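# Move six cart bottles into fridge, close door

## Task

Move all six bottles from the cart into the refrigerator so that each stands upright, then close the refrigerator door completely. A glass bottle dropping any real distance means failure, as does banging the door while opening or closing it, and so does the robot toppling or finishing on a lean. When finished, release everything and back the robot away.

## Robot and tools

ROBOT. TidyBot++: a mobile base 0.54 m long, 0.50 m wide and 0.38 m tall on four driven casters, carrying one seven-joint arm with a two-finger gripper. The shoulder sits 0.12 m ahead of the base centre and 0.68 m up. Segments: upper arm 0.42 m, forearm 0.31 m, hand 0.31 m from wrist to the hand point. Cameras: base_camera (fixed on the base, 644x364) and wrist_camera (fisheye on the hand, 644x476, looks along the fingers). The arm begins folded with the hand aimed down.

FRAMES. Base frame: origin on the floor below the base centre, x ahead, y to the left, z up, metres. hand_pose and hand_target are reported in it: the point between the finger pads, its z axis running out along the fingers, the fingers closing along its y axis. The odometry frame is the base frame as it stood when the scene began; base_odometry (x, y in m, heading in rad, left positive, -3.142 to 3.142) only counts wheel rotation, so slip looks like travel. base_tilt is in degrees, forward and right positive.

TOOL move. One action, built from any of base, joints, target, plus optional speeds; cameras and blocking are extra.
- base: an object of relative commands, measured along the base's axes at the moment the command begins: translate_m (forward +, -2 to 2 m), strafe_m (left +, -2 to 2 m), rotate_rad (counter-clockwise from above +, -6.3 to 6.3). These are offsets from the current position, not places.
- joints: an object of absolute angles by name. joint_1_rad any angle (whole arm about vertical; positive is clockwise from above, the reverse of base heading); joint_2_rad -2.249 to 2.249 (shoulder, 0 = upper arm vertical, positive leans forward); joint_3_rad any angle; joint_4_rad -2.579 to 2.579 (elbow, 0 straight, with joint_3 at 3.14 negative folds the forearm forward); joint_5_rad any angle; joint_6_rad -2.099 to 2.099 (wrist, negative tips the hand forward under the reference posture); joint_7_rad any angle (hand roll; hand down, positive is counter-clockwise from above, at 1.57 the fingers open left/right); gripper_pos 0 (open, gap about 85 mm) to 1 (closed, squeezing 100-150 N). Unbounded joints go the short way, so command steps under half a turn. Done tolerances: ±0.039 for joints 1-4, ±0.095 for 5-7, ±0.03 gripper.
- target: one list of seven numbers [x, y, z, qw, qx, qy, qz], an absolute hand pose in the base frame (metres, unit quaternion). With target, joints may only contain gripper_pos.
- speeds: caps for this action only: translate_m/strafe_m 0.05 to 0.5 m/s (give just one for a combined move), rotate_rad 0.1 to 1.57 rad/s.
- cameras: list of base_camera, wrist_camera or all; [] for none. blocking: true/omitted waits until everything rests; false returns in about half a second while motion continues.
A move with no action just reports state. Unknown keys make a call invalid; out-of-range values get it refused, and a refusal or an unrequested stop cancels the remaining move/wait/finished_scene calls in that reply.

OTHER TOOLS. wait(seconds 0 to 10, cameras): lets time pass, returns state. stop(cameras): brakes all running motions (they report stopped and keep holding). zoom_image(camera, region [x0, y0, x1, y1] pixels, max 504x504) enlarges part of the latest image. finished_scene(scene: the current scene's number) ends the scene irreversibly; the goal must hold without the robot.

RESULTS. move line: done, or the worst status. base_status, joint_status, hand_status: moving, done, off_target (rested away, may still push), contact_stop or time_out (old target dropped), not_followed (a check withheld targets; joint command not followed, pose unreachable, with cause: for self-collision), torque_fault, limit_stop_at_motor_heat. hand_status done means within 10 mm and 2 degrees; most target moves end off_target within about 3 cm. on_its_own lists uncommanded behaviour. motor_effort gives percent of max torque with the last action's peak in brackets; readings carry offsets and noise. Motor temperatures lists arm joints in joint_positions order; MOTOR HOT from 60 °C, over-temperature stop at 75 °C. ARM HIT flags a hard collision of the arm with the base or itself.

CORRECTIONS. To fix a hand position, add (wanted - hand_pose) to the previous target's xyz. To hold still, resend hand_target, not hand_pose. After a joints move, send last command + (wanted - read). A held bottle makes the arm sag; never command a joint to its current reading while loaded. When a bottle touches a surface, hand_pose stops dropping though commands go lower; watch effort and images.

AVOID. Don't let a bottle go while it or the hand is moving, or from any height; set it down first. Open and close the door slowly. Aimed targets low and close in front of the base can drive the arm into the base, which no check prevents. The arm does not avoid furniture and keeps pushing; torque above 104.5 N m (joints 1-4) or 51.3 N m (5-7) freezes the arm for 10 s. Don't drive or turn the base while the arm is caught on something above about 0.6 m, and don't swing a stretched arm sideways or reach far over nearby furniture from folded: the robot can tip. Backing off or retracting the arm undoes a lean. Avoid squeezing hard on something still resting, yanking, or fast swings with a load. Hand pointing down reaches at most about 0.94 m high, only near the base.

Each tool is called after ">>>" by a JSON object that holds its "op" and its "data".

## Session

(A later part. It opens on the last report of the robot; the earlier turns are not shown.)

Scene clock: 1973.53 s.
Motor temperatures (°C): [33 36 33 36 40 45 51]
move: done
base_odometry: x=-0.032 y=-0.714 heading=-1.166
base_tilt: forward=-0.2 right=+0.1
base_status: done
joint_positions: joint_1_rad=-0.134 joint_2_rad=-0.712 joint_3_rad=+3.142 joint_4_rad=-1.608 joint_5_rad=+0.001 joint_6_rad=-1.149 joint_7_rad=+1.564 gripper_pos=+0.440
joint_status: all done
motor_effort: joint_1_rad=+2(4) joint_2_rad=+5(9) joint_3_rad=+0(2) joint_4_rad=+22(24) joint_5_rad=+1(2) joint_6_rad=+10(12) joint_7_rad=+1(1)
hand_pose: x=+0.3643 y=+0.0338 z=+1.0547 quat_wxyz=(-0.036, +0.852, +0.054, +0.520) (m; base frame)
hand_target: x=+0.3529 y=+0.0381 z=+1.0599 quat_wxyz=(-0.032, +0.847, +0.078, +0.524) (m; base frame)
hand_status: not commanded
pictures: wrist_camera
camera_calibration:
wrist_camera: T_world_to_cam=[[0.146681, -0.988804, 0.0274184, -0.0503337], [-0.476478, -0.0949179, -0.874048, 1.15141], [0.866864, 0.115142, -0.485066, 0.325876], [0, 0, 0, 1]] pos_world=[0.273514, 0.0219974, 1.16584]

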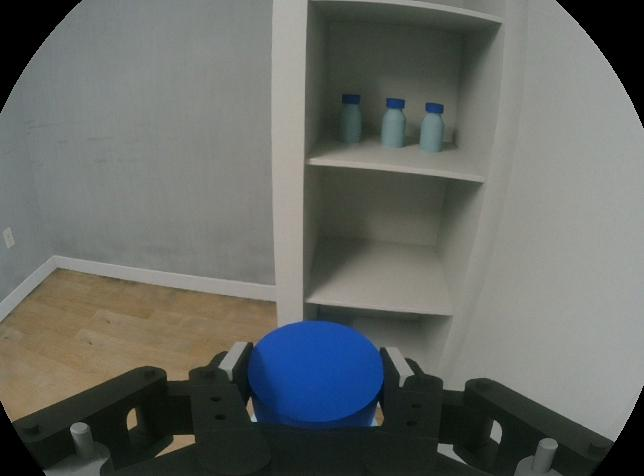

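>>> {"op": "move", "data": {"base": {"translate_m": 0.56}, "joints": {"joint_2_rad": -0.285, "joint_4_rad": -1.257, "joint_6_rad": -0.96}, "cameras": ["wrist_camera"]}}

Scene clock: 1983.87 s.
Motor temperatures (°C): [33 36 33 36 40 45 51]
move: off_target
base_odometry: x=+0.189 y=-1.228 heading=-1.165
base_tilt: forward=-0.2 right=+0.0
base_status: done
joint_positions: joint_1_rad=-0.134 joint_2_rad=-0.256 joint_3_rad=+3.142 joint_4_rad=-1.300 joint_5_rad=+0.001 joint_6_rad=-1.017 joint_7_rad=+1.564 gripper_pos=+0.440
joint_status: joint_4_rad off_target (ended at -1.300, target -1.257); the others done
motor_effort: joint_1_rad=+2(2) joint_2_rad=-12(18) joint_3_rad=+1(1) joint_4_rad=+24(26) joint_5_rad=+1(2) joint_6_rad=+11(13) joint_7_rad=+1(1)
hand_pose: x=+0.5547 y=+0.0596 z=+1.1005 quat_wxyz=(-0.036, +0.856, +0.054, +0.513) (m; base frame)
hand_target: x=+0.5462 y=+0.0681 z=+1.1528 quat_wxyz=(-0.035, +0.819, +0.076, +0.567) (m; base frame)
hand_status: not commanded
pictures: wrist_camera
camera_calibration:
wrist_camera: T_world_to_cam=[[0.147331, -0.988704, 0.0275329, -0.0545557], [-0.490014, -0.0971428, -0.866285, 1.28374], [0.859174, 0.114139, -0.498791, 0.199449], [0, 0, 0, 1]] pos_world=[0.465725, 0.0480014, 1.21307]

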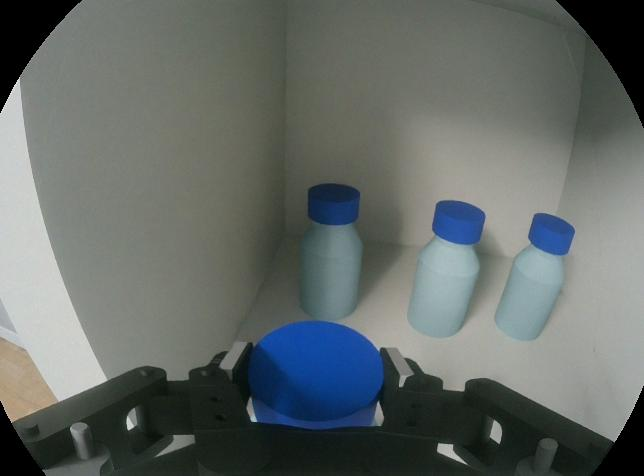

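>>> {"op": "move", "data": {"joints": {"joint_2_rad": 0.053, "joint_4_rad": -0.948, "joint_6_rad": -0.929}, "cameras": []}}

>>> {"op": "move", "data": {"joints": {"joint_2_rad": 0.010, "joint_4_rad": -1.093, "joint_6_rad": -0.837}, "cameras": ["wrist_camera"]}}

Scene clock: 1998.97 s.
Motor temperatures (°C): [33 36 33 36 40 45 51]
move: off_target
base_odometry: x=+0.189 y=-1.228 heading=-1.165
base_tilt: forward=-0.3 right=+0.0
base_status: not commanded
joint_positions: joint_1_rad=-0.134 joint_2_rad=+0.079 joint_3_rad=+3.142 joint_4_rad=-0.992 joint_5_rad=+0.001 joint_6_rad=-0.989 joint_7_rad=+1.564 gripper_pos=+0.440
joint_status: joint_4_rad off_target (ended at -0.992, target -0.948); the others done
motor_effort: joint_1_rad=+2(2) joint_2_rad=-25(29) joint_3_rad=+0(1) joint_4_rad=+25(27) joint_5_rad=+1(1) joint_6_rad=+9(12) joint_7_rad=+1(1)
hand_pose: x=+0.6974 y=+0.0789 z=+1.1061 quat_wxyz=(-0.036, +0.855, +0.054, +0.514) (m; base frame)
hand_target: x=+0.6903 y=+0.0904 z=+1.1621 quat_wxyz=(-0.036, +0.819, +0.075, +0.568) (m; base frame)
hand_status: not commanded
pictures: none
No camera images: "cameras" was empty.

Scene clock: 2000.27 s.
Motor temperatures (°C): [33 36 33 36 40 45 51]
move: off_target
base_odometry: x=+0.189 y=-1.228 heading=-1.165
base_tilt: forward=-0.2 right=+0.0
base_status: not commanded
joint_positions: joint_1_rad=-0.134 joint_2_rad=+0.051 joint_3_rad=+3.142 joint_4_rad=-1.111 joint_5_rad=+0.001 joint_6_rad=-0.900 joint_7_rad=+1.564 gripper_pos=+0.440
joint_status: joint_2_rad off_target (ended at +0.051, target +0.010); the others done
motor_effort: joint_1_rad=+2(2) joint_2_rad=-25(26) joint_3_rad=+1(1) joint_4_rad=+25(27) joint_5_rad=+0(1) joint_6_rad=+10(11) joint_7_rad=+1(1)
hand_pose: x=+0.6982 y=+0.0790 z=+1.0799 quat_wxyz=(-0.035, +0.856, +0.054, +0.513) (m; base frame)
hand_target: x=+0.6870 y=+0.0899 z=+1.1320 quat_wxyz=(-0.035, +0.821, +0.076, +0.564) (m; base frame)
hand_status: not commanded
pictures: wrist_camera
camera_calibration:
wrist_camera: T_world_to_cam=[[0.147488, -0.988674, 0.0277587, -0.0563083], [-0.491364, -0.0976, -0.865468, 1.3382], [0.858375, 0.114007, -0.500194, 0.0658203], [0, 0, 0, 1]] pos_world=[0.609352, 0.0674342, 1.19266]

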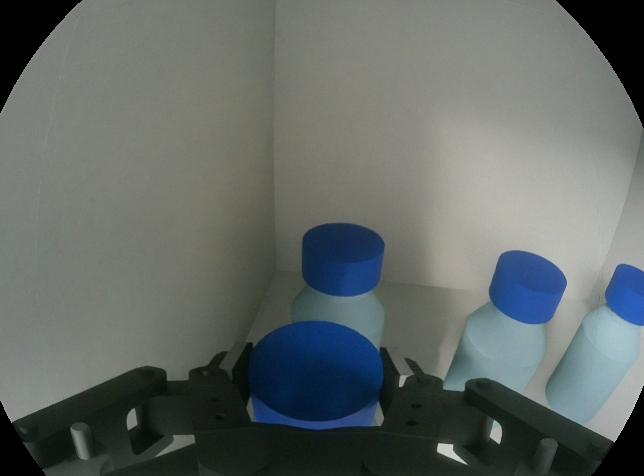

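>>> {"op": "move", "data": {"joints": {"joint_2_rad": 0.003, "joint_4_rad": -1.118, "joint_6_rad": -0.817}, "cameras": []}}

>>> {"op": "move", "data": {"joints": {"joint_2_rad": 0.003, "joint_4_rad": -1.138, "joint_6_rad": -0.803}, "cameras": []}}

>>> {"op": "move", "data": {"joints": {"joint_2_rad": 0.003, "joint_4_rad": -1.158, "joint_6_rad": -0.793}, "cameras": []}}

Scene clock: 2009.23 s.
Motor temperatures (°C): [33 36 33 36 40 45 51]
move: off_target
base_odometry: x=+0.189 y=-1.228 heading=-1.165
base_tilt: forward=-0.2 right=-0.1
base_status: not commanded
joint_positions: joint_1_rad=-0.134 joint_2_rad=+0.044 joint_3_rad=+3.142 joint_4_rad=-1.136 joint_5_rad=+0.001 joint_6_rad=-0.876 joint_7_rad=+1.564 gripper_pos=+0.440
joint_status: joint_2_rad off_target (ended at +0.044, target +0.003); the others done
motor_effort: joint_1_rad=+2(2) joint_2_rad=-25(26) joint_3_rad=+0(1) joint_4_rad=+25(26) joint_5_rad=+0(1) joint_6_rad=+9(11) joint_7_rad=+1(1)
hand_pose: x=+0.6981 y=+0.0790 z=+1.0769 quat_wxyz=(-0.036, +0.855, +0.054, +0.515) (m; base frame)
hand_target: x=+0.6868 y=+0.0899 z=+1.1275 quat_wxyz=(-0.035, +0.821, +0.076, +0.565) (m; base frame)
hand_status: not commanded
pictures: none
No camera images: "cameras" was empty.

Scene clock: 2009.80 s.
Motor temperatures (°C): [33 36 33 36 40 45 51]
move: off_target
base_odometry: x=+0.189 y=-1.228 heading=-1.165
base_tilt: forward=-0.2 right=+0.0
base_status: not commanded
joint_positions: joint_1_rad=-0.134 joint_2_rad=+0.042 joint_3_rad=+3.142 joint_4_rad=-1.152 joint_5_rad=+0.001 joint_6_rad=-0.859 joint_7_rad=+1.564 gripper_pos=+0.440
joint_status: joint_2_rad off_target (ended at +0.042, target +0.003); the others done
motor_effort: joint_1_rad=+2(2) joint_2_rad=-24(25) joint_3_rad=+0(1) joint_4_rad=+25(26) joint_5_rad=+1(1) joint_6_rad=+9(11) joint_7_rad=+1(1)
hand_pose: x=+0.6994 y=+0.0792 z=+1.0731 quat_wxyz=(-0.036, +0.854, +0.054, +0.516) (m; base frame)
hand_target: x=+0.6888 y=+0.0902 z=+1.1201 quat_wxyz=(-0.035, +0.823, +0.076, +0.563) (m; base frame)
hand_status: not commanded
pictures: none
No camera images: "cameras" was empty.

Scene clock: 2010.37 s.
Motor temperatures (°C): [33 36 33 36 40 45 51]
move: done
base_odometry: x=+0.189 y=-1.228 heading=-1.165
base_tilt: forward=-0.2 right=+0.1
base_status: not commanded
joint_positions: joint_1_rad=-0.134 joint_2_rad=+0.036 joint_3_rad=+3.142 joint_4_rad=-1.166 joint_5_rad=+0.001 joint_6_rad=-0.844 joint_7_rad=+1.564 gripper_pos=+0.440
joint_status: all done
motor_effort: joint_1_rad=+2(2) joint_2_rad=-24(25) joint_3_rad=-1(1) joint_4_rad=+25(26) joint_5_rad=+0(1) joint_6_rad=+9(10) joint_7_rad=+1(1)
hand_pose: x=+0.6987 y=+0.0791 z=+1.0732 quat_wxyz=(-0.036, +0.852, +0.054, +0.519) (m; base frame)
hand_target: x=+0.6902 y=+0.0904 z=+1.1114 quat_wxyz=(-0.035, +0.825, +0.076, +0.558) (m; base frame)
hand_status: not commanded
pictures: none
No camera images: "cameras" was empty.

>>> {"op": "move", "data": {"joints": {"joint_2_rad": 0.003, "joint_4_rad": -1.178, "joint_6_rad": -0.783}, "cameras": []}}

Scene clock: 2017.60 s.
Motor temperatures (°C): [33 36 33 36 40 45 51]
move: done
base_odometry: x=+0.189 y=-1.228 heading=-1.165
base_tilt: forward=-0.2 right=+0.0
base_status: not commanded
joint_positions: joint_1_rad=-0.134 joint_2_rad=+0.030 joint_3_rad=+3.142 joint_4_rad=-1.180 joint_5_rad=+0.001 joint_6_rad=-0.829 joint_7_rad=+1.564 gripper_pos=+0.440
joint_status: all done
motor_effort: joint_1_rad=+2(2) joint_2_rad=-22(24) joint_3_rad=+0(2) joint_4_rad=+24(25) joint_5_rad=+1(1) joint_6_rad=+10(10) joint_7_rad=+1(1)
hand_pose: x=+0.6981 y=+0.0790 z=+1.0731 quat_wxyz=(-0.036, +0.850, +0.054, +0.523) (m; base frame)
hand_target: x=+0.6914 y=+0.0906 z=+1.1027 quat_wxyz=(-0.035, +0.828, +0.076, +0.554) (m; base frame)
hand_status: not commanded
pictures: none
No camera images: "cameras" was empty.

>>> {"op": "move", "data": {"joints": {"gripper_pos": 0.36}, "cameras": []}}

>>> {"op": "move", "data": {"joints": {"gripper_pos": 0.22, "joint_2_rad": -0.12}, "cameras": ["wrist_camera"]}}

Scene clock: 2028.53 s.
Motor temperatures (°C): [33 36 33 36 40 45 51]
move: done
base_odometry: x=+0.189 y=-1.228 heading=-1.165
base_tilt: forward=-0.2 right=+0.0
base_status: not commanded
joint_positions: joint_1_rad=-0.135 joint_2_rad=+0.021 joint_3_rad=+3.142 joint_4_rad=-1.180 joint_5_rad=+0.001 joint_6_rad=-0.820 joint_7_rad=+1.564 gripper_pos=+0.360
joint_status: all done
motor_effort: joint_1_rad=+2(2) joint_2_rad=-20(23) joint_3_rad=-1(1) joint_4_rad=+22(24) joint_5_rad=+1(2) joint_6_rad=+8(9) joint_7_rad=+1(1)
hand_pose: x=+0.6957 y=+0.0788 z=+1.0806 quat_wxyz=(-0.037, +0.845, +0.054, +0.530) (m; base frame)
hand_target: x=+0.6914 y=+0.0906 z=+1.1027 quat_wxyz=(-0.035, +0.828, +0.076, +0.554) (m; base frame)
hand_status: not commanded
pictures: none
No camera images: "cameras" was empty.

Scene clock: 2029.60 s.
Motor temperatures (°C): [33 36 33 36 40 45 51]
move: done
base_odometry: x=+0.189 y=-1.228 heading=-1.165
base_tilt: forward=-0.3 right=-0.1
base_status: not commanded
joint_positions: joint_1_rad=-0.135 joint_2_rad=-0.122 joint_3_rad=+3.142 joint_4_rad=-1.180 joint_5_rad=+0.001 joint_6_rad=-0.820 joint_7_rad=+1.564 gripper_pos=+0.220
joint_status: all done
motor_effort: joint_1_rad=+2(2) joint_2_rad=-14(23) joint_3_rad=+0(1) joint_4_rad=+21(23) joint_5_rad=+1(2) joint_6_rad=+8(9) joint_7_rad=+1(1)
hand_pose: x=+0.6338 y=+0.0705 z=+1.1592 quat_wxyz=(-0.041, +0.806, +0.051, +0.589) (m; base frame)
hand_target: x=+0.6361 y=+0.0820 z=+1.1707 quat_wxyz=(-0.038, +0.793, +0.073, +0.604) (m; base frame)
hand_status: not commanded
pictures: wrist_camera
camera_calibration:
wrist_camera: T_world_to_cam=[[0.142642, -0.989324, 0.0298659, -0.0567568], [-0.326427, -0.075508, -0.942202, 1.35719], [0.934397, 0.124648, -0.333713, -0.0802166], [0, 0, 0, 1]] pos_world=[0.526073, 0.0563265, 1.25367]

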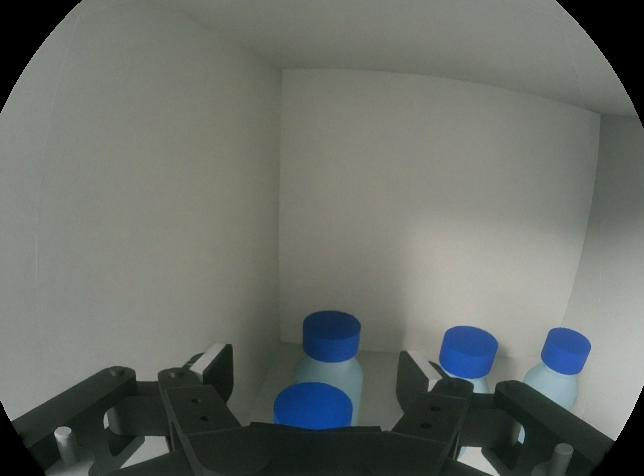

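>>> {"op": "move", "data": {"base": {"translate_m": -0.56}, "joints": {"joint_2_rad": -0.9, "joint_4_rad": -1.9, "joint_6_rad": -0.9}, "cameras": ["wrist_camera"]}}

>>> {"op": "move", "data": {"base": {"translate_m": -0.612, "strafe_m": -1.065}, "joints": {"joint_1_rad": 1.212}, "cameras": ["wrist_camera"]}}

Scene clock: 2042.47 s.
Motor temperatures (°C): [33 36 33 36 40 45 51]
move: done
base_odometry: x=-0.032 y=-0.713 heading=-1.166
base_tilt: forward=-0.3 right=+0.0
base_status: done
joint_positions: joint_1_rad=-0.138 joint_2_rad=-0.900 joint_3_rad=+3.142 joint_4_rad=-1.891 joint_5_rad=+0.001 joint_6_rad=-0.860 joint_7_rad=+1.564 gripper_pos=+0.220
joint_status: all done
motor_effort: joint_1_rad=+2(3) joint_2_rad=+10(20) joint_3_rad=+0(3) joint_4_rad=+20(23) joint_5_rad=+1(2) joint_6_rad=+8(10) joint_7_rad=+1(1)
hand_pose: x=+0.3493 y=+0.0330 z=+1.0291 quat_wxyz=(-0.043, +0.797, +0.052, +0.600) (m; base frame)
hand_target: x=+0.3455 y=+0.0369 z=+1.0125 quat_wxyz=(-0.036, +0.810, +0.075, +0.581) (m; base frame)
hand_status: not commanded
pictures: wrist_camera
camera_calibration:
wrist_camera: T_world_to_cam=[[0.145429, -0.988911, 0.0300918, -0.0506099], [-0.301147, -0.0732177, -0.950763, 1.13888], [0.942423, 0.129207, -0.308455, 0.11792], [0, 0, 0, 1]] pos_world=[0.239199, 0.0181012, 1.1207]

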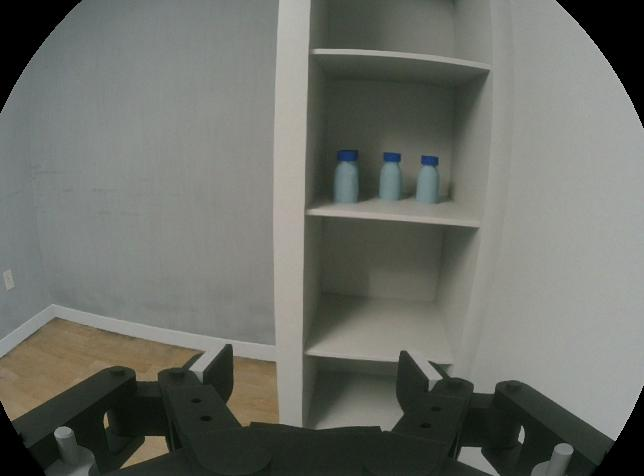

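Scene clock: 2046.27 s.
Motor temperatures (°C): [33 36 33 36 40 45 51]
move: done
base_odometry: x=-1.252 y=-0.571 heading=-1.166
base_tilt: forward=-0.3 right=+0.0
base_status: done
joint_positions: joint_1_rad=+1.195 joint_2_rad=-0.900 joint_3_rad=+3.141 joint_4_rad=-1.893 joint_5_rad=+0.001 joint_6_rad=-0.860 joint_7_rad=+1.564 gripper_pos=+0.220
joint_status: all done
motor_effort: joint_1_rad=+2(3) joint_2_rad=+10(11) joint_3_rad=+0(2) joint_4_rad=+21(21) joint_5_rad=+1(2) joint_6_rad=+8(9) joint_7_rad=+1(1)
hand_pose: x=+0.2056 y=-0.2162 z=+1.0280 quat_wxyz=(+0.336, +0.660, -0.452, +0.497) (m; base frame)
hand_target: x=+0.2015 y=-0.2142 z=+1.0125 quat_wxyz=(+0.338, +0.676, -0.453, +0.473) (m; base frame)
hand_status: not commanded
pictures: wrist_camera
camera_calibration:
wrist_camera: T_world_to_cam=[[-0.926477, -0.375137, 0.0302124, 0.0768897], [-0.143183, 0.277101, -0.950112, 1.11882], [0.348051, -0.884583, -0.310441, 0.190326], [0, 0, 0, 1]] pos_world=[0.16519, -0.112823, 1.11977]

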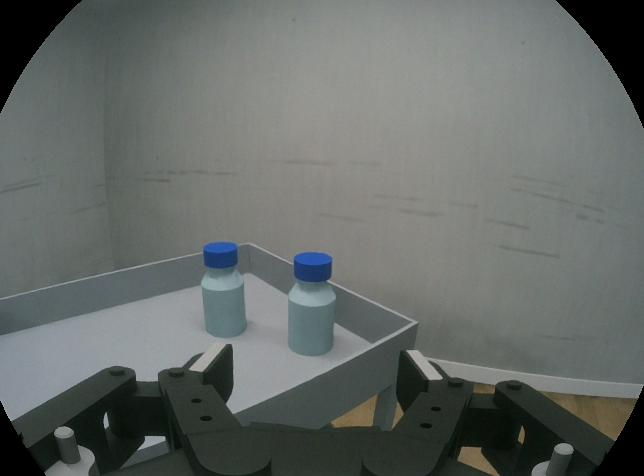

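>>> {"op": "move", "data": {"joints": {"joint_1_rad": 1.166, "joint_2_rad": 0.043, "joint_4_rad": -1.393, "joint_6_rad": -0.566, "gripper_pos": 0.22}, "cameras": ["wrist_camera"]}}

Scene clock: 2064.83 s.
Motor temperatures (°C): [33 36 33 35 40 45 51]
move: done
base_odometry: x=-1.252 y=-0.571 heading=-1.166
base_tilt: forward=-0.2 right=+0.0
base_status: not commanded
joint_positions: joint_1_rad=+1.185 joint_2_rad=+0.036 joint_3_rad=+3.141 joint_4_rad=-1.418 joint_5_rad=+0.001 joint_6_rad=-0.610 joint_7_rad=+1.564 gripper_pos=+0.220
joint_status: all done
motor_effort: joint_1_rad=+2(3) joint_2_rad=-21(24) joint_3_rad=+0(2) joint_4_rad=+23(24) joint_5_rad=+1(1) joint_6_rad=+8(9) joint_7_rad=+1(1)
hand_pose: x=+0.3465 y=-0.5570 z=+0.9915 quat_wxyz=(+0.286, +0.711, -0.482, +0.426) (m; base frame)
hand_target: x=+0.3623 y=-0.5620 z=+1.0143 quat_wxyz=(+0.303, +0.710, -0.453, +0.446) (m; base frame)
hand_status: not commanded
pictures: wrist_camera
camera_calibration:
wrist_camera: T_world_to_cam=[[-0.920465, -0.389835, 0.0277919, 0.0727787], [-0.21793, 0.452938, -0.864496, 1.23769], [0.324423, -0.801795, -0.50187, 0.0725616], [0, 0, 0, 1]] pos_world=[0.31318, -0.474046, 1.10437]

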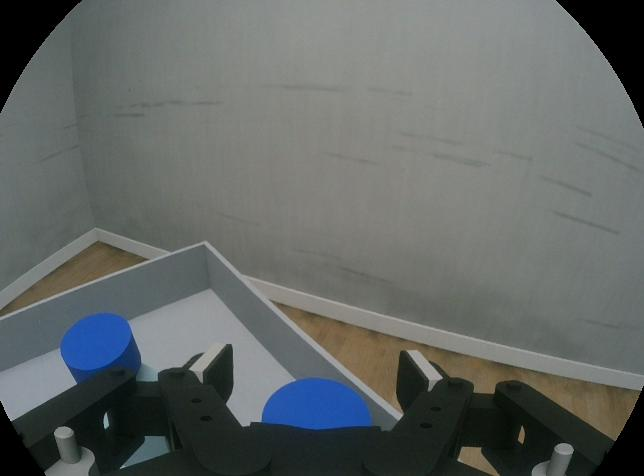

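>>> {"op": "move", "data": {"joints": {"joint_1_rad": 1.166, "joint_2_rad": 0.053, "joint_4_rad": -1.571, "joint_6_rad": -0.404, "gripper_pos": 0.22}, "cameras": ["wrist_camera"]}}

Scene clock: 2075.87 s.
Motor temperatures (°C): [33 36 33 35 40 45 51]
move: done
base_odometry: x=-1.252 y=-0.571 heading=-1.166
base_tilt: forward=-0.3 right=+0.0
base_status: not commanded
joint_positions: joint_1_rad=+1.185 joint_2_rad=+0.044 joint_3_rad=+3.141 joint_4_rad=-1.569 joint_5_rad=+0.001 joint_6_rad=-0.447 joint_7_rad=+1.564 gripper_pos=+0.220
joint_status: all done
motor_effort: joint_1_rad=+2(3) joint_2_rad=-22(24) joint_3_rad=+1(1) joint_4_rad=+22(24) joint_5_rad=+1(2) joint_6_rad=+7(8) joint_7_rad=+1(1)
hand_pose: x=+0.3486 y=-0.5621 z=+0.9424 quat_wxyz=(+0.286, +0.710, -0.481, +0.428) (m; base frame)
hand_target: x=+0.3635 y=-0.5649 z=+0.9479 quat_wxyz=(+0.297, +0.716, -0.456, +0.437) (m; base frame)
hand_status: not commanded
pictures: wrist_camera
camera_calibration:
wrist_camera: T_world_to_cam=[[-0.92041, -0.389961, 0.0278518, 0.0739877], [-0.216878, 0.450017, -0.866284, 1.19773], [0.325284, -0.803377, -0.498774, 0.0389905], [0, 0, 0, 1]] pos_world=[0.315177, -0.478821, 1.05496]

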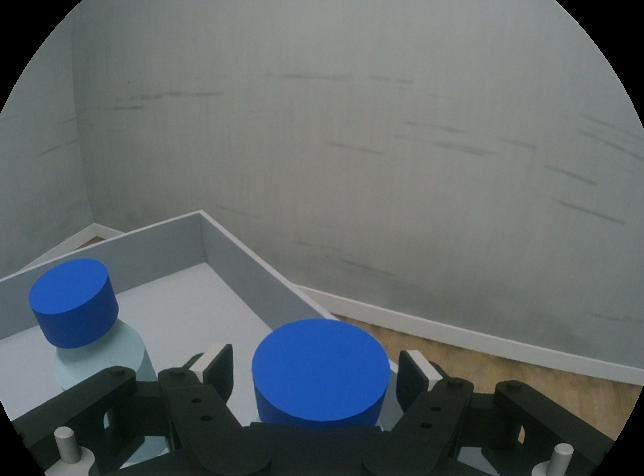

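>>> {"op": "move", "data": {"joints": {"gripper_pos": 0.55}, "cameras": []}}

>>> {"op": "move", "data": {"joints": {"joint_2_rad": -0.008, "joint_4_rad": -1.158, "joint_6_rad": -0.865}, "cameras": ["wrist_camera"]}}

Scene clock: 2106.10 s.
Motor temperatures (°C): [33 36 33 35 40 45 51]
move: off_target
base_odometry: x=-1.252 y=-0.571 heading=-1.166
base_tilt: forward=-0.3 right=+0.0
base_status: not commanded
joint_positions: joint_1_rad=+1.185 joint_2_rad=+0.044 joint_3_rad=+3.142 joint_4_rad=-1.569 joint_5_rad=+0.001 joint_6_rad=-0.444 joint_7_rad=+1.564 gripper_pos=+0.439
joint_status: gripper_pos off_target (ended at +0.439, target +0.550)
motor_effort: joint_1_rad=+1(2) joint_2_rad=-20(22) joint_3_rad=-1(2) joint_4_rad=+22(23) joint_5_rad=+1(1) joint_6_rad=+8(8) joint_7_rad=+1(1)
hand_pose: x=+0.3488 y=-0.5626 z=+0.9433 quat_wxyz=(+0.287, +0.709, -0.480, +0.429) (m; base frame)
hand_target: x=+0.3635 y=-0.5649 z=+0.9479 quat_wxyz=(+0.297, +0.716, -0.456, +0.437) (m; base frame)
hand_status: not commanded
pictures: none
No camera images: "cameras" was empty.

Scene clock: 2107.97 s.
Motor temperatures (°C): [33 36 33 35 40 45 51]
move: off_target
base_odometry: x=-1.252 y=-0.571 heading=-1.166
base_tilt: forward=-0.2 right=+0.1
base_status: not commanded
joint_positions: joint_1_rad=+1.185 joint_2_rad=+0.025 joint_3_rad=+3.142 joint_4_rad=-1.201 joint_5_rad=+0.001 joint_6_rad=-0.844 joint_7_rad=+1.564 gripper_pos=+0.439
joint_status: joint_4_rad off_target (ended at -1.201, target -1.158); the others done
motor_effort: joint_1_rad=+2(2) joint_2_rad=-25(30) joint_3_rad=-1(1) joint_4_rad=+26(30) joint_5_rad=+1(2) joint_6_rad=+11(12) joint_7_rad=+1(1)
hand_pose: x=+0.3383 y=-0.5364 z=+1.0596 quat_wxyz=(+0.284, +0.712, -0.482, +0.424) (m; base frame)
hand_target: x=+0.3434 y=-0.5181 z=+1.0972 quat_wxyz=(+0.300, +0.713, -0.455, +0.442) (m; base frame)
hand_status: not commanded
pictures: wrist_camera
camera_calibration:
wrist_camera: T_world_to_cam=[[-0.920332, -0.39016, 0.0276342, 0.0713638], [-0.219973, 0.457877, -0.861371, 1.28552], [0.323419, -0.798827, -0.507224, 0.133483], [0, 0, 0, 1]] pos_world=[0.305287, -0.454136, 1.17304]

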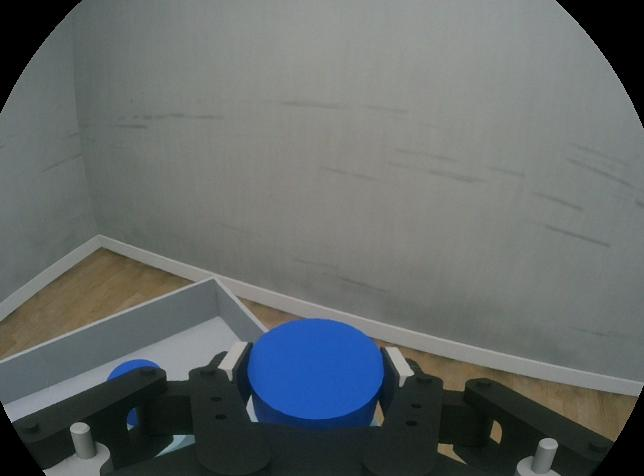

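>>> {"op": "move", "data": {"base": {"translate_m": 0.6125, "strafe_m": 1.066}, "joints": {"joint_2_rad": -0.73, "joint_4_rad": -1.595, "joint_6_rad": -1.17}, "blocking": false, "cameras": []}}

>>> {"op": "wait", "data": {"seconds": 0.4, "cameras": []}}

>>> {"op": "move", "data": {"joints": {"joint_1_rad": 0.250}, "cameras": ["wrist_camera"]}}

Scene clock: 2114.20 s.
Motor temperatures (°C): [33 36 33 36 40 45 51]
move: moving
base_odometry: x=-1.187 y=-0.578 heading=-1.166
base_tilt: forward=-0.3 right=+0.0
base_status: translate_m moving; strafe_m moving
joint_positions: joint_1_rad=+1.184 joint_2_rad=-0.056 joint_3_rad=+3.142 joint_4_rad=-1.256 joint_5_rad=+0.001 joint_6_rad=-0.890 joint_7_rad=+1.564 gripper_pos=+0.439
joint_status: joint_2_rad moving; joint_4_rad moving; joint_6_rad moving
motor_effort: joint_1_rad=+1(2) joint_2_rad=-26(29) joint_3_rad=-1(4) joint_4_rad=+26(28) joint_5_rad=+0(2) joint_6_rad=+10(11) joint_7_rad=+1(1)
hand_pose: x=+0.3230 y=-0.4997 z=+1.0613 quat_wxyz=(+0.279, +0.716, -0.485, +0.417) (m; base frame)
hand_target: x=+0.3184 y=-0.4597 z=+1.1069 quat_wxyz=(+0.299, +0.714, -0.455, +0.440) (m; base frame)
hand_status: not commanded
pictures: none
No camera images: "cameras" was empty.

Scene clock: 2114.60 s.
Motor temperatures (°C): [33 36 33 36 40 45 51]
earlier move: moving
base_odometry: x=-1.082 y=-0.590 heading=-1.166
base_tilt: forward=-0.2 right=+0.0
base_status: translate_m moving; strafe_m moving
joint_positions: joint_1_rad=+1.178 joint_2_rad=-0.353 joint_3_rad=+3.141 joint_4_rad=-1.411 joint_5_rad=+0.001 joint_6_rad=-1.001 joint_7_rad=+1.564 gripper_pos=+0.439
joint_status: joint_2_rad moving; joint_4_rad moving; joint_6_rad moving
motor_effort: joint_1_rad=+2(4) joint_2_rad=-10(29) joint_3_rad=+0(4) joint_4_rad=+24(28) joint_5_rad=+0(3) joint_6_rad=+10(11) joint_7_rad=+1(1)
hand_pose: x=+0.2746 y=-0.3722 z=+1.0851 quat_wxyz=(+0.286, +0.711, -0.478, +0.429) (m; base frame)
hand_target: x=+0.2662 y=-0.3380 z=+1.1019 quat_wxyz=(+0.298, +0.716, -0.456, +0.437) (m; base frame)
hand_status: not commanded
wait: 0.40 s; no rest
pictures: none
No camera images: "cameras" was empty.

Scene clock: 2117.63 s.
Motor temperatures (°C): [33 36 33 36 40 45 51]
move: done
base_odometry: x=-0.031 y=-0.714 heading=-1.166
base_tilt: forward=-0.3 right=+0.0
base_status: done
joint_positions: joint_1_rad=+0.269 joint_2_rad=-0.711 joint_3_rad=+3.140 joint_4_rad=-1.610 joint_5_rad=+0.001 joint_6_rad=-1.152 joint_7_rad=+1.564 gripper_pos=+0.439
joint_status: all done
motor_effort: joint_1_rad=+2(4) joint_2_rad=+4(9) joint_3_rad=+1(3) joint_4_rad=+23(25) joint_5_rad=+1(2) joint_6_rad=+10(12) joint_7_rad=+1(1)
hand_pose: x=+0.3581 y=-0.0644 z=+1.0522 quat_wxyz=(+0.068, +0.847, -0.117, +0.514) (m; base frame)
hand_target: x=+0.3491 y=-0.0567 z=+1.0599 quat_wxyz=(+0.073, +0.846, -0.093, +0.520) (m; base frame)
hand_status: not commanded
pictures: wrist_camera
camera_calibration:
wrist_camera: T_world_to_cam=[[-0.251284, -0.967491, 0.0285977, -0.00380323], [-0.481624, 0.0993538, -0.870728, 1.14785], [0.83958, -0.232574, -0.490933, 0.334898], [0, 0, 0, 1]] pos_world=[0.270702, -0.0398341, 1.16398]

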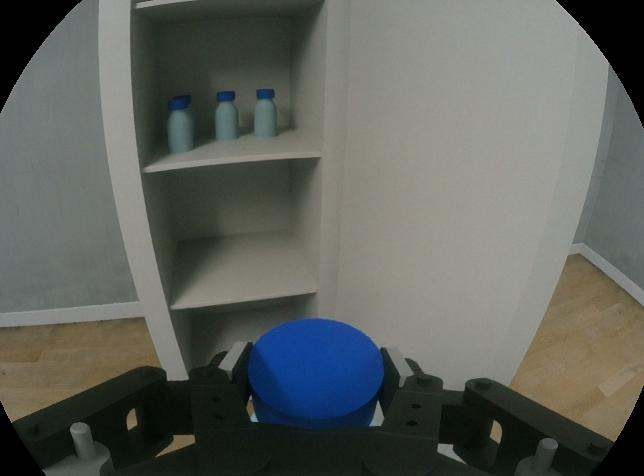

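>>> {"op": "move", "data": {"cameras": ["base_camera","wrist_camera"]}}

Scene clock: 2147.10 s.
Motor temperatures (°C): [33 36 33 35 40 45 51]
base_odometry: x=-0.031 y=-0.714 heading=-1.166
base_tilt: forward=-0.3 right=+0.0
base_status: done
joint_positions: joint_1_rad=+0.269 joint_2_rad=-0.711 joint_3_rad=+3.140 joint_4_rad=-1.611 joint_5_rad=+0.001 joint_6_rad=-1.152 joint_7_rad=+1.564 gripper_pos=+0.439
joint_status: all done
motor_effort: joint_1_rad=+2(4) joint_2_rad=+4(9) joint_3_rad=+2(3) joint_4_rad=+23(25) joint_5_rad=+1(2) joint_6_rad=+10(12) joint_7_rad=+1(1)
hand_pose: x=+0.3581 y=-0.0643 z=+1.0521 quat_wxyz=(+0.068, +0.847, -0.117, +0.514) (m; base frame)
hand_target: x=+0.3491 y=-0.0567 z=+1.0599 quat_wxyz=(+0.073, +0.846, -0.093, +0.520) (m; base frame)
hand_status: not commanded
pictures: base_camera, wrist_camera
camera_calibration:
wrist_camera: T_world_to_cam=[[-0.251273, -0.967494, 0.0285916, -0.00379644], [-0.481978, 0.0994515, -0.870521, 1.14762], [0.83938, -0.232519, -0.4913, 0.335322], [0, 0, 0, 1]] pos_world=[0.270711, -0.0398367, 1.16388]

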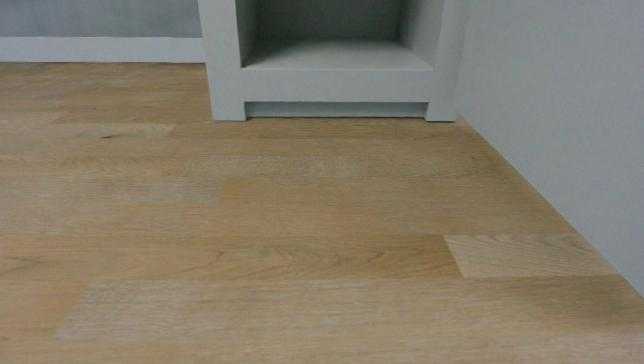

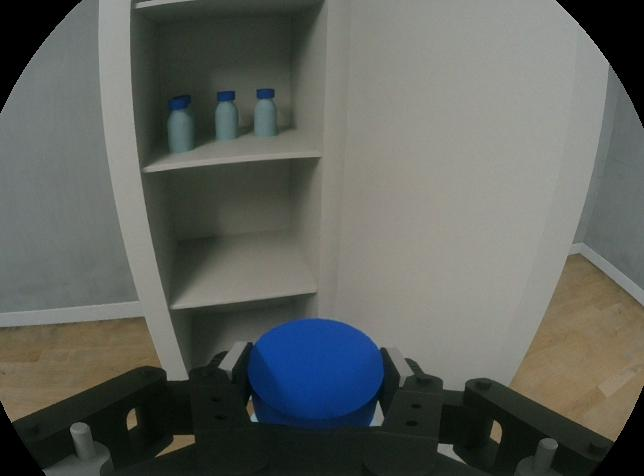

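>>> {"op": "move", "data": {"base": {"translate_m": 0.56}, "joints": {"joint_2_rad": -0.285, "joint_4_rad": -1.257, "joint_6_rad": -0.96}, "cameras": ["wrist_camera"]}}

>>> {"op": "move", "data": {"joints": {"joint_2_rad": 0.095, "joint_4_rad": -0.904, "joint_6_rad": -0.930}, "cameras": ["wrist_camera"]}}

Scene clock: 2156.13 s.
Motor temperatures (°C): [33 35 33 35 40 45 51]
move: off_target
base_odometry: x=+0.190 y=-1.228 heading=-1.165
base_tilt: forward=-0.3 right=+0.0
base_status: done
joint_positions: joint_1_rad=+0.267 joint_2_rad=-0.253 joint_3_rad=+3.140 joint_4_rad=-1.304 joint_5_rad=+0.001 joint_6_rad=-1.020 joint_7_rad=+1.564 gripper_pos=+0.439
joint_status: joint_4_rad off_target (ended at -1.304, target -1.257); the others done
motor_effort: joint_1_rad=+2(3) joint_2_rad=-12(20) joint_3_rad=+0(2) joint_4_rad=+25(27) joint_5_rad=+1(1) joint_6_rad=+11(13) joint_7_rad=+1(1)
hand_pose: x=+0.5444 y=-0.1147 z=+1.0964 quat_wxyz=(+0.067, +0.852, -0.117, +0.506) (m; base frame)
hand_target: x=+0.5387 y=-0.1049 z=+1.1528 quat_wxyz=(+0.079, +0.818, -0.090, +0.563) (m; base frame)
hand_status: not commanded
pictures: wrist_camera
camera_calibration:
wrist_camera: T_world_to_cam=[[-0.248635, -0.968193, 0.0279829, -0.00780318], [-0.497314, 0.102814, -0.861457, 1.2798], [0.83118, -0.228105, -0.507059, 0.211224], [0, 0, 0, 1]] pos_world=[0.458956, -0.0909546, 1.20981]

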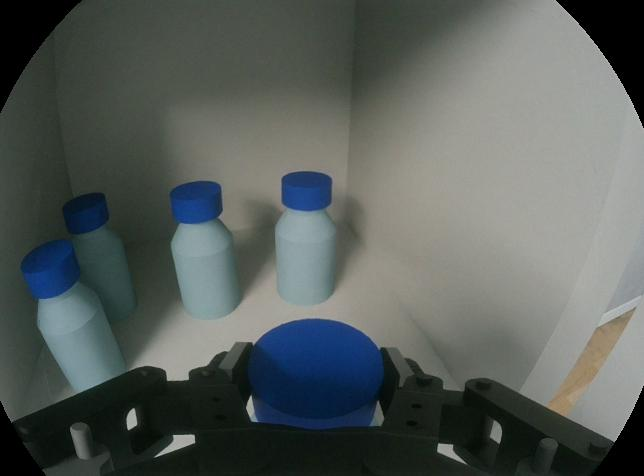

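Scene clock: 2158.00 s.
Motor temperatures (°C): [33 35 33 35 40 45 51]
move: off_target
base_odometry: x=+0.190 y=-1.228 heading=-1.165
base_tilt: forward=-0.1 right=+0.0
base_status: not commanded
joint_positions: joint_1_rad=+0.267 joint_2_rad=+0.126 joint_3_rad=+3.140 joint_4_rad=-0.952 joint_5_rad=+0.001 joint_6_rad=-0.993 joint_7_rad=+1.564 gripper_pos=+0.439
joint_status: joint_4_rad off_target (ended at -0.952, target -0.904); the others done
motor_effort: joint_1_rad=+2(3) joint_2_rad=-28(31) joint_3_rad=+0(1) joint_4_rad=+25(27) joint_5_rad=+1(2) joint_6_rad=+10(12) joint_7_rad=+1(1)
hand_pose: x=+0.7011 y=-0.1575 z=+1.0989 quat_wxyz=(+0.067, +0.852, -0.117, +0.506) (m; base frame)
hand_target: x=+0.6968 y=-0.1452 z=+1.1617 quat_wxyz=(+0.079, +0.817, -0.090, +0.564) (m; base frame)
hand_status: not commanded
pictures: wrist_camera
camera_calibration:
wrist_camera: T_world_to_cam=[[-0.248573, -0.968221, 0.0275769, -0.00998747], [-0.497556, 0.103207, -0.86127, 1.3643], [0.831054, -0.227809, -0.507398, 0.0729948], [0, 0, 0, 1]] pos_world=[0.61567, -0.133847, 1.21234]

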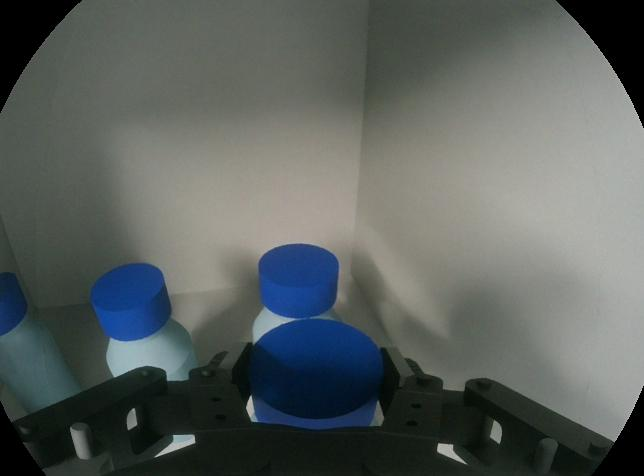

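>>> {"op": "move", "data": {"joints": {"joint_2_rad": 0.051, "joint_4_rad": -1.051, "joint_6_rad": -0.836}, "cameras": []}}

>>> {"op": "move", "data": {"joints": {"joint_2_rad": 0.045, "joint_4_rad": -1.076, "joint_6_rad": -0.816}, "cameras": []}}

>>> {"op": "move", "data": {"joints": {"joint_2_rad": 0.045, "joint_4_rad": -1.096, "joint_6_rad": -0.802}, "cameras": ["wrist_camera"]}}

Scene clock: 2164.00 s.
Motor temperatures (°C): [33 36 33 36 40 45 51]
move: off_target
base_odometry: x=+0.190 y=-1.228 heading=-1.165
base_tilt: forward=-0.2 right=+0.0
base_status: not commanded
joint_positions: joint_1_rad=+0.267 joint_2_rad=+0.098 joint_3_rad=+3.140 joint_4_rad=-1.069 joint_5_rad=+0.001 joint_6_rad=-0.903 joint_7_rad=+1.564 gripper_pos=+0.439
joint_status: joint_2_rad off_target (ended at +0.098, target +0.051); the others done
motor_effort: joint_1_rad=+2(2) joint_2_rad=-27(29) joint_3_rad=-1(1) joint_4_rad=+26(27) joint_5_rad=+2(2) joint_6_rad=+11(12) joint_7_rad=+1(1)
hand_pose: x=+0.7014 y=-0.1576 z=+1.0750 quat_wxyz=(+0.067, +0.852, -0.117, +0.506) (m; base frame)
hand_target: x=+0.6936 y=-0.1444 z=+1.1323 quat_wxyz=(+0.078, +0.819, -0.090, +0.561) (m; base frame)
hand_status: not commanded
pictures: none
No camera images: "cameras" was empty.

Scene clock: 2164.60 s.
Motor temperatures (°C): [33 36 33 36 40 45 51]
move: off_target
base_odometry: x=+0.190 y=-1.228 heading=-1.165
base_tilt: forward=-0.3 right=+0.0
base_status: not commanded
joint_positions: joint_1_rad=+0.267 joint_2_rad=+0.089 joint_3_rad=+3.140 joint_4_rad=-1.094 joint_5_rad=+0.001 joint_6_rad=-0.877 joint_7_rad=+1.564 gripper_pos=+0.439
joint_status: joint_2_rad off_target (ended at +0.089, target +0.045); the others done
motor_effort: joint_1_rad=+2(2) joint_2_rad=-27(27) joint_3_rad=+0(1) joint_4_rad=+25(27) joint_5_rad=+1(1) joint_6_rad=+11(11) joint_7_rad=+1(1)
hand_pose: x=+0.7011 y=-0.1575 z=+1.0739 quat_wxyz=(+0.067, +0.849, -0.116, +0.511) (m; base frame)
hand_target: x=+0.6938 y=-0.1444 z=+1.1273 quat_wxyz=(+0.078, +0.819, -0.090, +0.561) (m; base frame)
hand_status: not commanded
pictures: none
No camera images: "cameras" was empty.

Scene clock: 2165.17 s.
Motor temperatures (°C): [33 36 33 36 40 45 51]
move: done
base_odometry: x=+0.190 y=-1.228 heading=-1.165
base_tilt: forward=-0.2 right=+0.0
base_status: not commanded
joint_positions: joint_1_rad=+0.267 joint_2_rad=+0.082 joint_3_rad=+3.140 joint_4_rad=-1.109 joint_5_rad=+0.001 joint_6_rad=-0.860 joint_7_rad=+1.564 gripper_pos=+0.439
joint_status: all done
motor_effort: joint_1_rad=+2(2) joint_2_rad=-26(27) joint_3_rad=+0(1) joint_4_rad=+25(26) joint_5_rad=+0(1) joint_6_rad=+10(11) joint_7_rad=+1(1)
hand_pose: x=+0.7008 y=-0.1574 z=+1.0737 quat_wxyz=(+0.068, +0.847, -0.116, +0.514) (m; base frame)
hand_target: x=+0.6957 y=-0.1449 z=+1.1199 quat_wxyz=(+0.078, +0.821, -0.090, +0.559) (m; base frame)
hand_status: not commanded
pictures: wrist_camera
camera_calibration:
wrist_camera: T_world_to_cam=[[-0.24894, -0.968115, 0.0279764, -0.00938637], [-0.481368, 0.0986097, -0.870954, 1.34079], [0.840425, -0.230282, -0.490567, 0.0354903], [0, 0, 0, 1]] pos_world=[0.613251, -0.13313, 1.18544]

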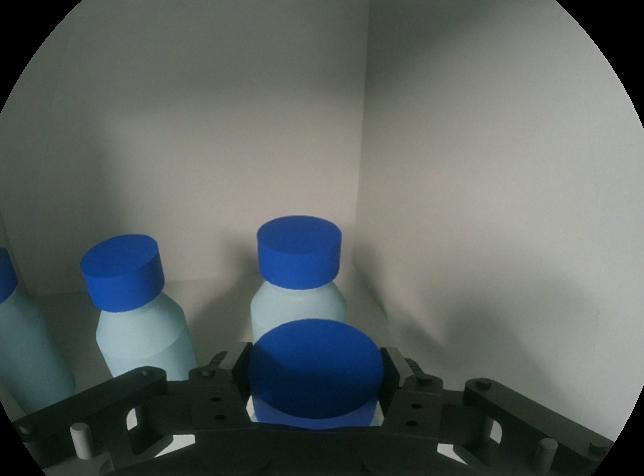

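>>> {"op": "move", "data": {"joints": {"joint_2_rad": 0.045, "joint_4_rad": -1.116, "joint_6_rad": -0.792}, "cameras": []}}

>>> {"op": "move", "data": {"joints": {"joint_2_rad": 0.045, "joint_4_rad": -1.136, "joint_6_rad": -0.782}, "cameras": ["wrist_camera"]}}

Scene clock: 2175.20 s.
Motor temperatures (°C): [33 36 33 36 40 45 51]
move: done
base_odometry: x=+0.190 y=-1.228 heading=-1.165
base_tilt: forward=-0.3 right=+0.0
base_status: not commanded
joint_positions: joint_1_rad=+0.267 joint_2_rad=+0.076 joint_3_rad=+3.140 joint_4_rad=-1.123 joint_5_rad=+0.001 joint_6_rad=-0.844 joint_7_rad=+1.564 gripper_pos=+0.439
joint_status: all done
motor_effort: joint_1_rad=+2(2) joint_2_rad=-25(26) joint_3_rad=+0(1) joint_4_rad=+24(25) joint_5_rad=+1(1) joint_6_rad=+9(11) joint_7_rad=+1(1)
hand_pose: x=+0.7002 y=-0.1572 z=+1.0737 quat_wxyz=(+0.068, +0.845, -0.116, +0.517) (m; base frame)
hand_target: x=+0.6971 y=-0.1453 z=+1.1113 quat_wxyz=(+0.077, +0.824, -0.091, +0.555) (m; base frame)
hand_status: not commanded
pictures: none
No camera images: "cameras" was empty.

Scene clock: 2175.77 s.
Motor temperatures (°C): [33 36 33 36 40 45 51]
move: done
base_odometry: x=+0.190 y=-1.228 heading=-1.165
base_tilt: forward=-0.2 right=+0.0
base_status: not commanded
joint_positions: joint_1_rad=+0.267 joint_2_rad=+0.070 joint_3_rad=+3.140 joint_4_rad=-1.137 joint_5_rad=+0.001 joint_6_rad=-0.829 joint_7_rad=+1.564 gripper_pos=+0.439
joint_status: all done
motor_effort: joint_1_rad=+1(2) joint_2_rad=-23(26) joint_3_rad=+0(1) joint_4_rad=+23(25) joint_5_rad=+1(1) joint_6_rad=+9(10) joint_7_rad=+1(1)
hand_pose: x=+0.6996 y=-0.1571 z=+1.0736 quat_wxyz=(+0.068, +0.843, -0.116, +0.521) (m; base frame)
hand_target: x=+0.6983 y=-0.1456 z=+1.1026 quat_wxyz=(+0.077, +0.826, -0.091, +0.550) (m; base frame)
hand_status: not commanded
pictures: wrist_camera
camera_calibration:
wrist_camera: T_world_to_cam=[[-0.249309, -0.968013, 0.0282132, -0.00933253], [-0.468776, 0.0951373, -0.878179, 1.33853], [0.847404, -0.232164, -0.4775, 0.0173002], [0, 0, 0, 1]] pos_world=[0.610482, -0.132361, 1.18399]

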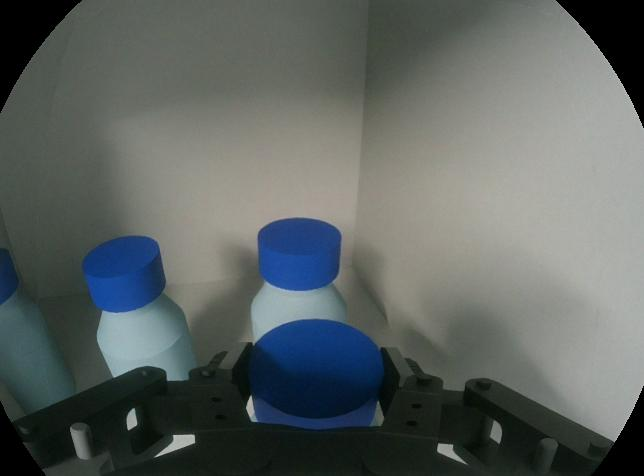

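>>> {"op": "move", "data": {"joints": {"gripper_pos": 0.36}, "cameras": ["wrist_camera"]}}

Scene clock: 2186.47 s.
Motor temperatures (°C): [33 36 33 35 40 45 51]
move: done
base_odometry: x=+0.190 y=-1.228 heading=-1.165
base_tilt: forward=-0.2 right=+0.1
base_status: not commanded
joint_positions: joint_1_rad=+0.267 joint_2_rad=+0.063 joint_3_rad=+3.140 joint_4_rad=-1.138 joint_5_rad=+0.001 joint_6_rad=-0.819 joint_7_rad=+1.564 gripper_pos=+0.360
joint_status: all done
motor_effort: joint_1_rad=+2(2) joint_2_rad=-22(24) joint_3_rad=+0(1) joint_4_rad=+22(24) joint_5_rad=+1(1) joint_6_rad=+7(10) joint_7_rad=+1(1)
hand_pose: x=+0.6982 y=-0.1567 z=+1.0803 quat_wxyz=(+0.069, +0.839, -0.115, +0.527) (m; base frame)
hand_target: x=+0.6983 y=-0.1456 z=+1.1026 quat_wxyz=(+0.077, +0.826, -0.091, +0.550) (m; base frame)
hand_status: not commanded
pictures: wrist_camera
camera_calibration:
wrist_camera: T_world_to_cam=[[-0.249743, -0.967894, 0.0284463, -0.00942502], [-0.454938, 0.0913521, -0.885825, 1.34168], [0.854787, -0.23417, -0.463146, 0.000775649], [0, 0, 0, 1]] pos_world=[0.607366, -0.131506, 1.18913]

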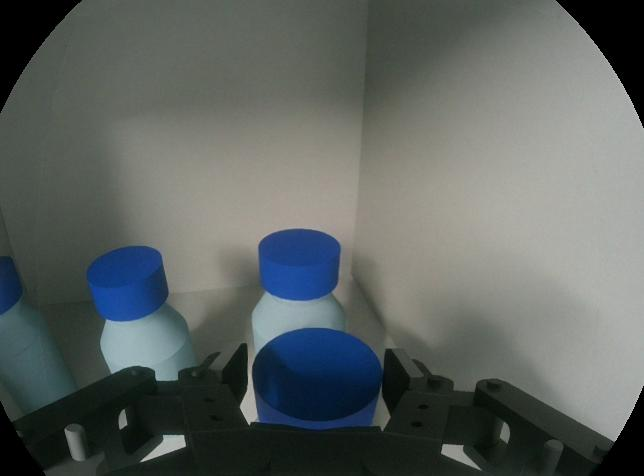

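>>> {"op": "move", "data": {"joints": {"gripper_pos": 0.22, "joint_2_rad": -0.07}, "cameras": ["wrist_camera"]}}

Scene clock: 2190.30 s.
Motor temperatures (°C): [33 36 33 35 40 45 51]
move: done
base_odometry: x=+0.190 y=-1.228 heading=-1.165
base_tilt: forward=-0.2 right=+0.0
base_status: not commanded
joint_positions: joint_1_rad=+0.267 joint_2_rad=-0.071 joint_3_rad=+3.140 joint_4_rad=-1.138 joint_5_rad=+0.001 joint_6_rad=-0.819 joint_7_rad=+1.564 gripper_pos=+0.220
joint_status: all done
motor_effort: joint_1_rad=+2(2) joint_2_rad=-16(25) joint_3_rad=+1(1) joint_4_rad=+21(23) joint_5_rad=+1(1) joint_6_rad=+8(9) joint_7_rad=+1(1)
hand_pose: x=+0.6415 y=-0.1412 z=+1.1569 quat_wxyz=(+0.077, +0.802, -0.110, +0.582) (m; base frame)
hand_target: x=+0.6477 y=-0.1327 z=+1.1684 quat_wxyz=(+0.083, +0.793, -0.087, +0.597) (m; base frame)
hand_status: not commanded
pictures: wrist_camera
camera_calibration:
wrist_camera: T_world_to_cam=[[-0.253539, -0.966856, 0.0301254, -0.0101152], [-0.336632, 0.0589931, -0.939786, 1.36429], [0.906861, -0.248413, -0.340432, -0.0890254], [0, 0, 0, 1]] pos_world=[0.537434, -0.112379, 1.25214]

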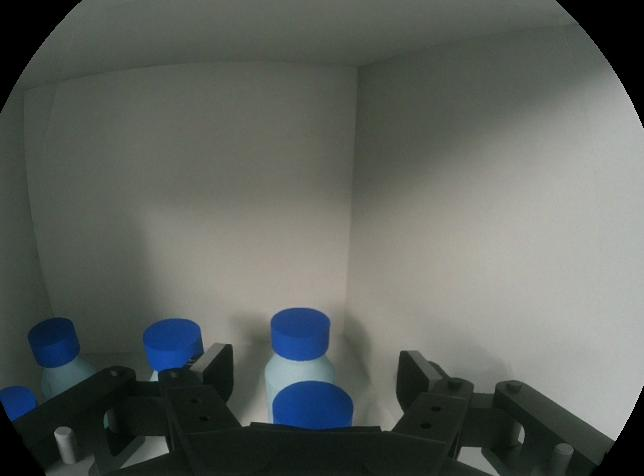

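>>> {"op": "move", "data": {"base": {"translate_m": -0.56}, "joints": {"joint_2_rad": -0.9, "joint_4_rad": -1.9, "joint_6_rad": -0.9}, "cameras": ["wrist_camera"]}}

Scene clock: 2200.40 s.
Motor temperatures (°C): [33 36 33 35 40 45 51]
move: done
base_odometry: x=-0.031 y=-0.713 heading=-1.166
base_tilt: forward=-0.3 right=+0.1
base_status: done
joint_positions: joint_1_rad=+0.264 joint_2_rad=-0.898 joint_3_rad=+3.141 joint_4_rad=-1.892 joint_5_rad=+0.001 joint_6_rad=-0.860 joint_7_rad=+1.564 gripper_pos=+0.220
joint_status: all done
motor_effort: joint_1_rad=+2(3) joint_2_rad=+9(21) joint_3_rad=+1(3) joint_4_rad=+21(23) joint_5_rad=+1(2) joint_6_rad=+8(9) joint_7_rad=+1(1)
hand_pose: x=+0.3447 y=-0.0595 z=+1.0285 quat_wxyz=(+0.078, +0.793, -0.107, +0.595) (m; base frame)
hand_target: x=+0.3419 y=-0.0549 z=+1.0126 quat_wxyz=(+0.081, +0.809, -0.089, +0.576) (m; base frame)
hand_status: not commanded
pictures: wrist_camera
camera_calibration:
wrist_camera: T_world_to_cam=[[-0.251858, -0.967272, 0.0308675, -0.00393078], [-0.308205, 0.0499337, -0.950009, 1.13909], [0.917375, -0.248781, -0.310694, 0.122508], [0, 0, 0, 1]] pos_world=[0.237696, -0.0302032, 1.12033]

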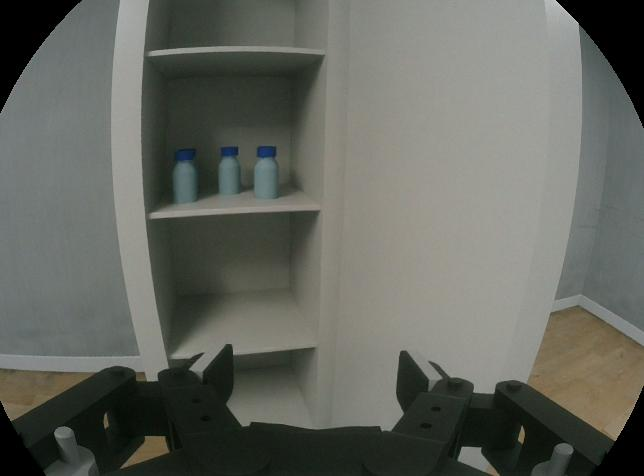

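>>> {"op": "move", "data": {"base": {"translate_m": -0.612, "strafe_m": -1.065}, "joints": {"joint_1_rad": 0.99}, "cameras": ["wrist_camera"]}}

Scene clock: 2215.30 s.
Motor temperatures (°C): [33 36 33 35 40 45 51]
move: done
base_odometry: x=-1.251 y=-0.570 heading=-1.166
base_tilt: forward=-0.2 right=+0.0
base_status: done
joint_positions: joint_1_rad=+0.973 joint_2_rad=-0.898 joint_3_rad=+3.141 joint_4_rad=-1.893 joint_5_rad=+0.001 joint_6_rad=-0.860 joint_7_rad=+1.564 gripper_pos=+0.220
joint_status: all done
motor_effort: joint_1_rad=+2(3) joint_2_rad=+10(10) joint_3_rad=+0(3) joint_4_rad=+20(21) joint_5_rad=+1(2) joint_6_rad=+8(9) joint_7_rad=+1(1)
hand_pose: x=+0.2517 y=-0.1921 z=+1.0278 quat_wxyz=(+0.279, +0.706, -0.376, +0.531) (m; base frame)
hand_target: x=+0.2466 y=-0.1908 z=+1.0126 quat_wxyz=(+0.284, +0.722, -0.375, +0.508) (m; base frame)
hand_status: not commanded
pictures: wrist_camera
camera_calibration:
wrist_camera: T_world_to_cam=[[-0.82086, -0.570283, 0.031087, 0.0636456], [-0.202264, 0.239372, -0.949626, 1.12574], [0.534114, -0.785798, -0.311839, 0.169075], [0, 0, 0, 1]] pos_world=[0.189636, -0.100316, 1.11978]

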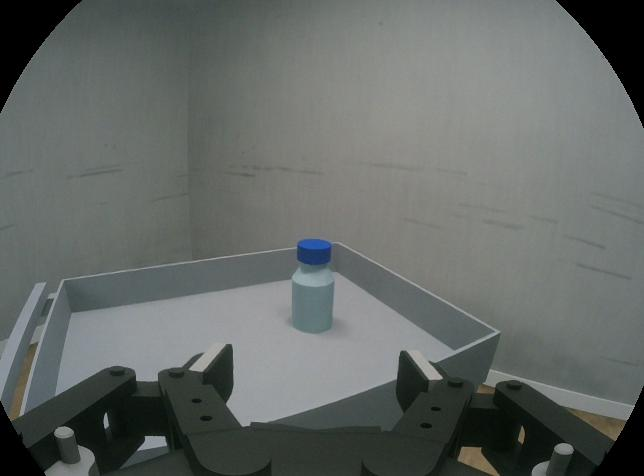

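>>> {"op": "zoom_image", "data": {"camera": "wrist_camera", "region": [254, 220, 374, 340]}}

Scaled by 4.200.

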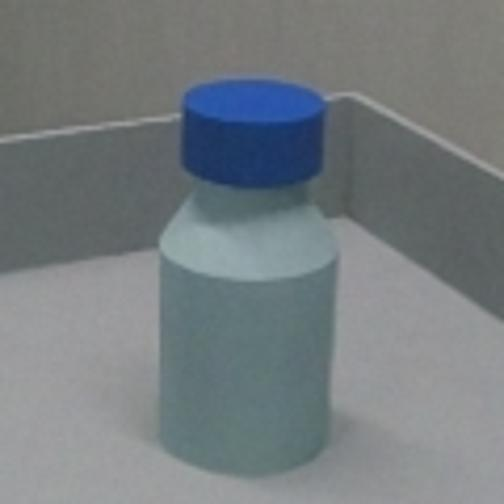

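>>> {"op": "move", "data": {"joints": {"joint_1_rad": 0.9475, "joint_2_rad": 0.165, "joint_4_rad": -1.251, "joint_6_rad": -0.584}, "cameras": ["wrist_camera"]}}

Scene clock: 2249.80 s.
Motor temperatures (°C): [33 35 33 35 40 45 51]
move: done
base_odometry: x=-1.251 y=-0.570 heading=-1.166
base_tilt: forward=-0.3 right=+0.0
base_status: not commanded
joint_positions: joint_1_rad=+0.967 joint_2_rad=+0.159 joint_3_rad=+3.141 joint_4_rad=-1.276 joint_5_rad=+0.001 joint_6_rad=-0.628 joint_7_rad=+1.564 gripper_pos=+0.220
joint_status: all done
motor_effort: joint_1_rad=+2(3) joint_2_rad=-26(28) joint_3_rad=-1(1) joint_4_rad=+23(24) joint_5_rad=+1(2) joint_6_rad=+7(9) joint_7_rad=+1(1)
hand_pose: x=+0.4911 y=-0.5359 z=+0.9927 quat_wxyz=(+0.237, +0.759, -0.401, +0.455) (m; base frame)
hand_target: x=+0.5077 y=-0.5368 z=+1.0158 quat_wxyz=(+0.253, +0.755, -0.372, +0.477) (m; base frame)
hand_status: not commanded
pictures: wrist_camera
camera_calibration:
wrist_camera: T_world_to_cam=[[-0.813518, -0.580875, 0.0278079, 0.0591757], [-0.310803, 0.393871, -0.865024, 1.27517], [0.491518, -0.712356, -0.500959, 0.00811727], [0, 0, 0, 1]] pos_world=[0.440477, -0.462095, 1.10547]

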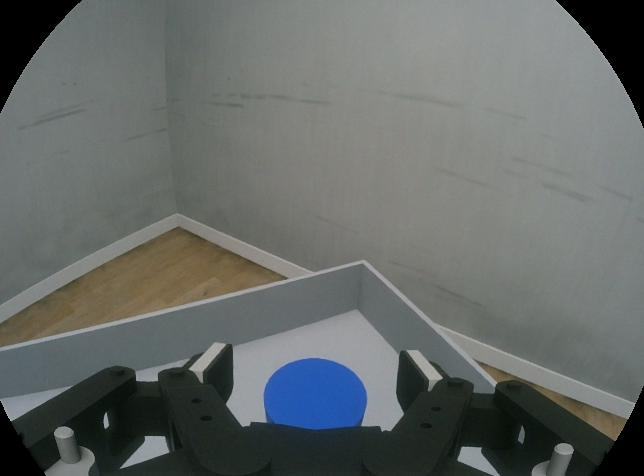

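>>> {"op": "zoom_image", "data": {"camera": "wrist_camera", "region": [190, 330, 450, 476]}}

Scaled by 1.938.

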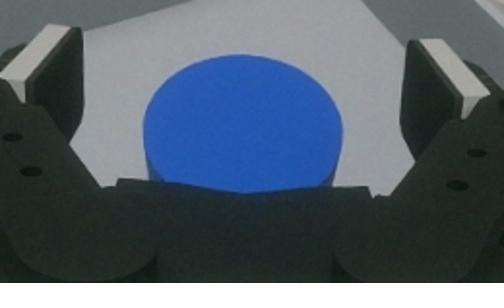

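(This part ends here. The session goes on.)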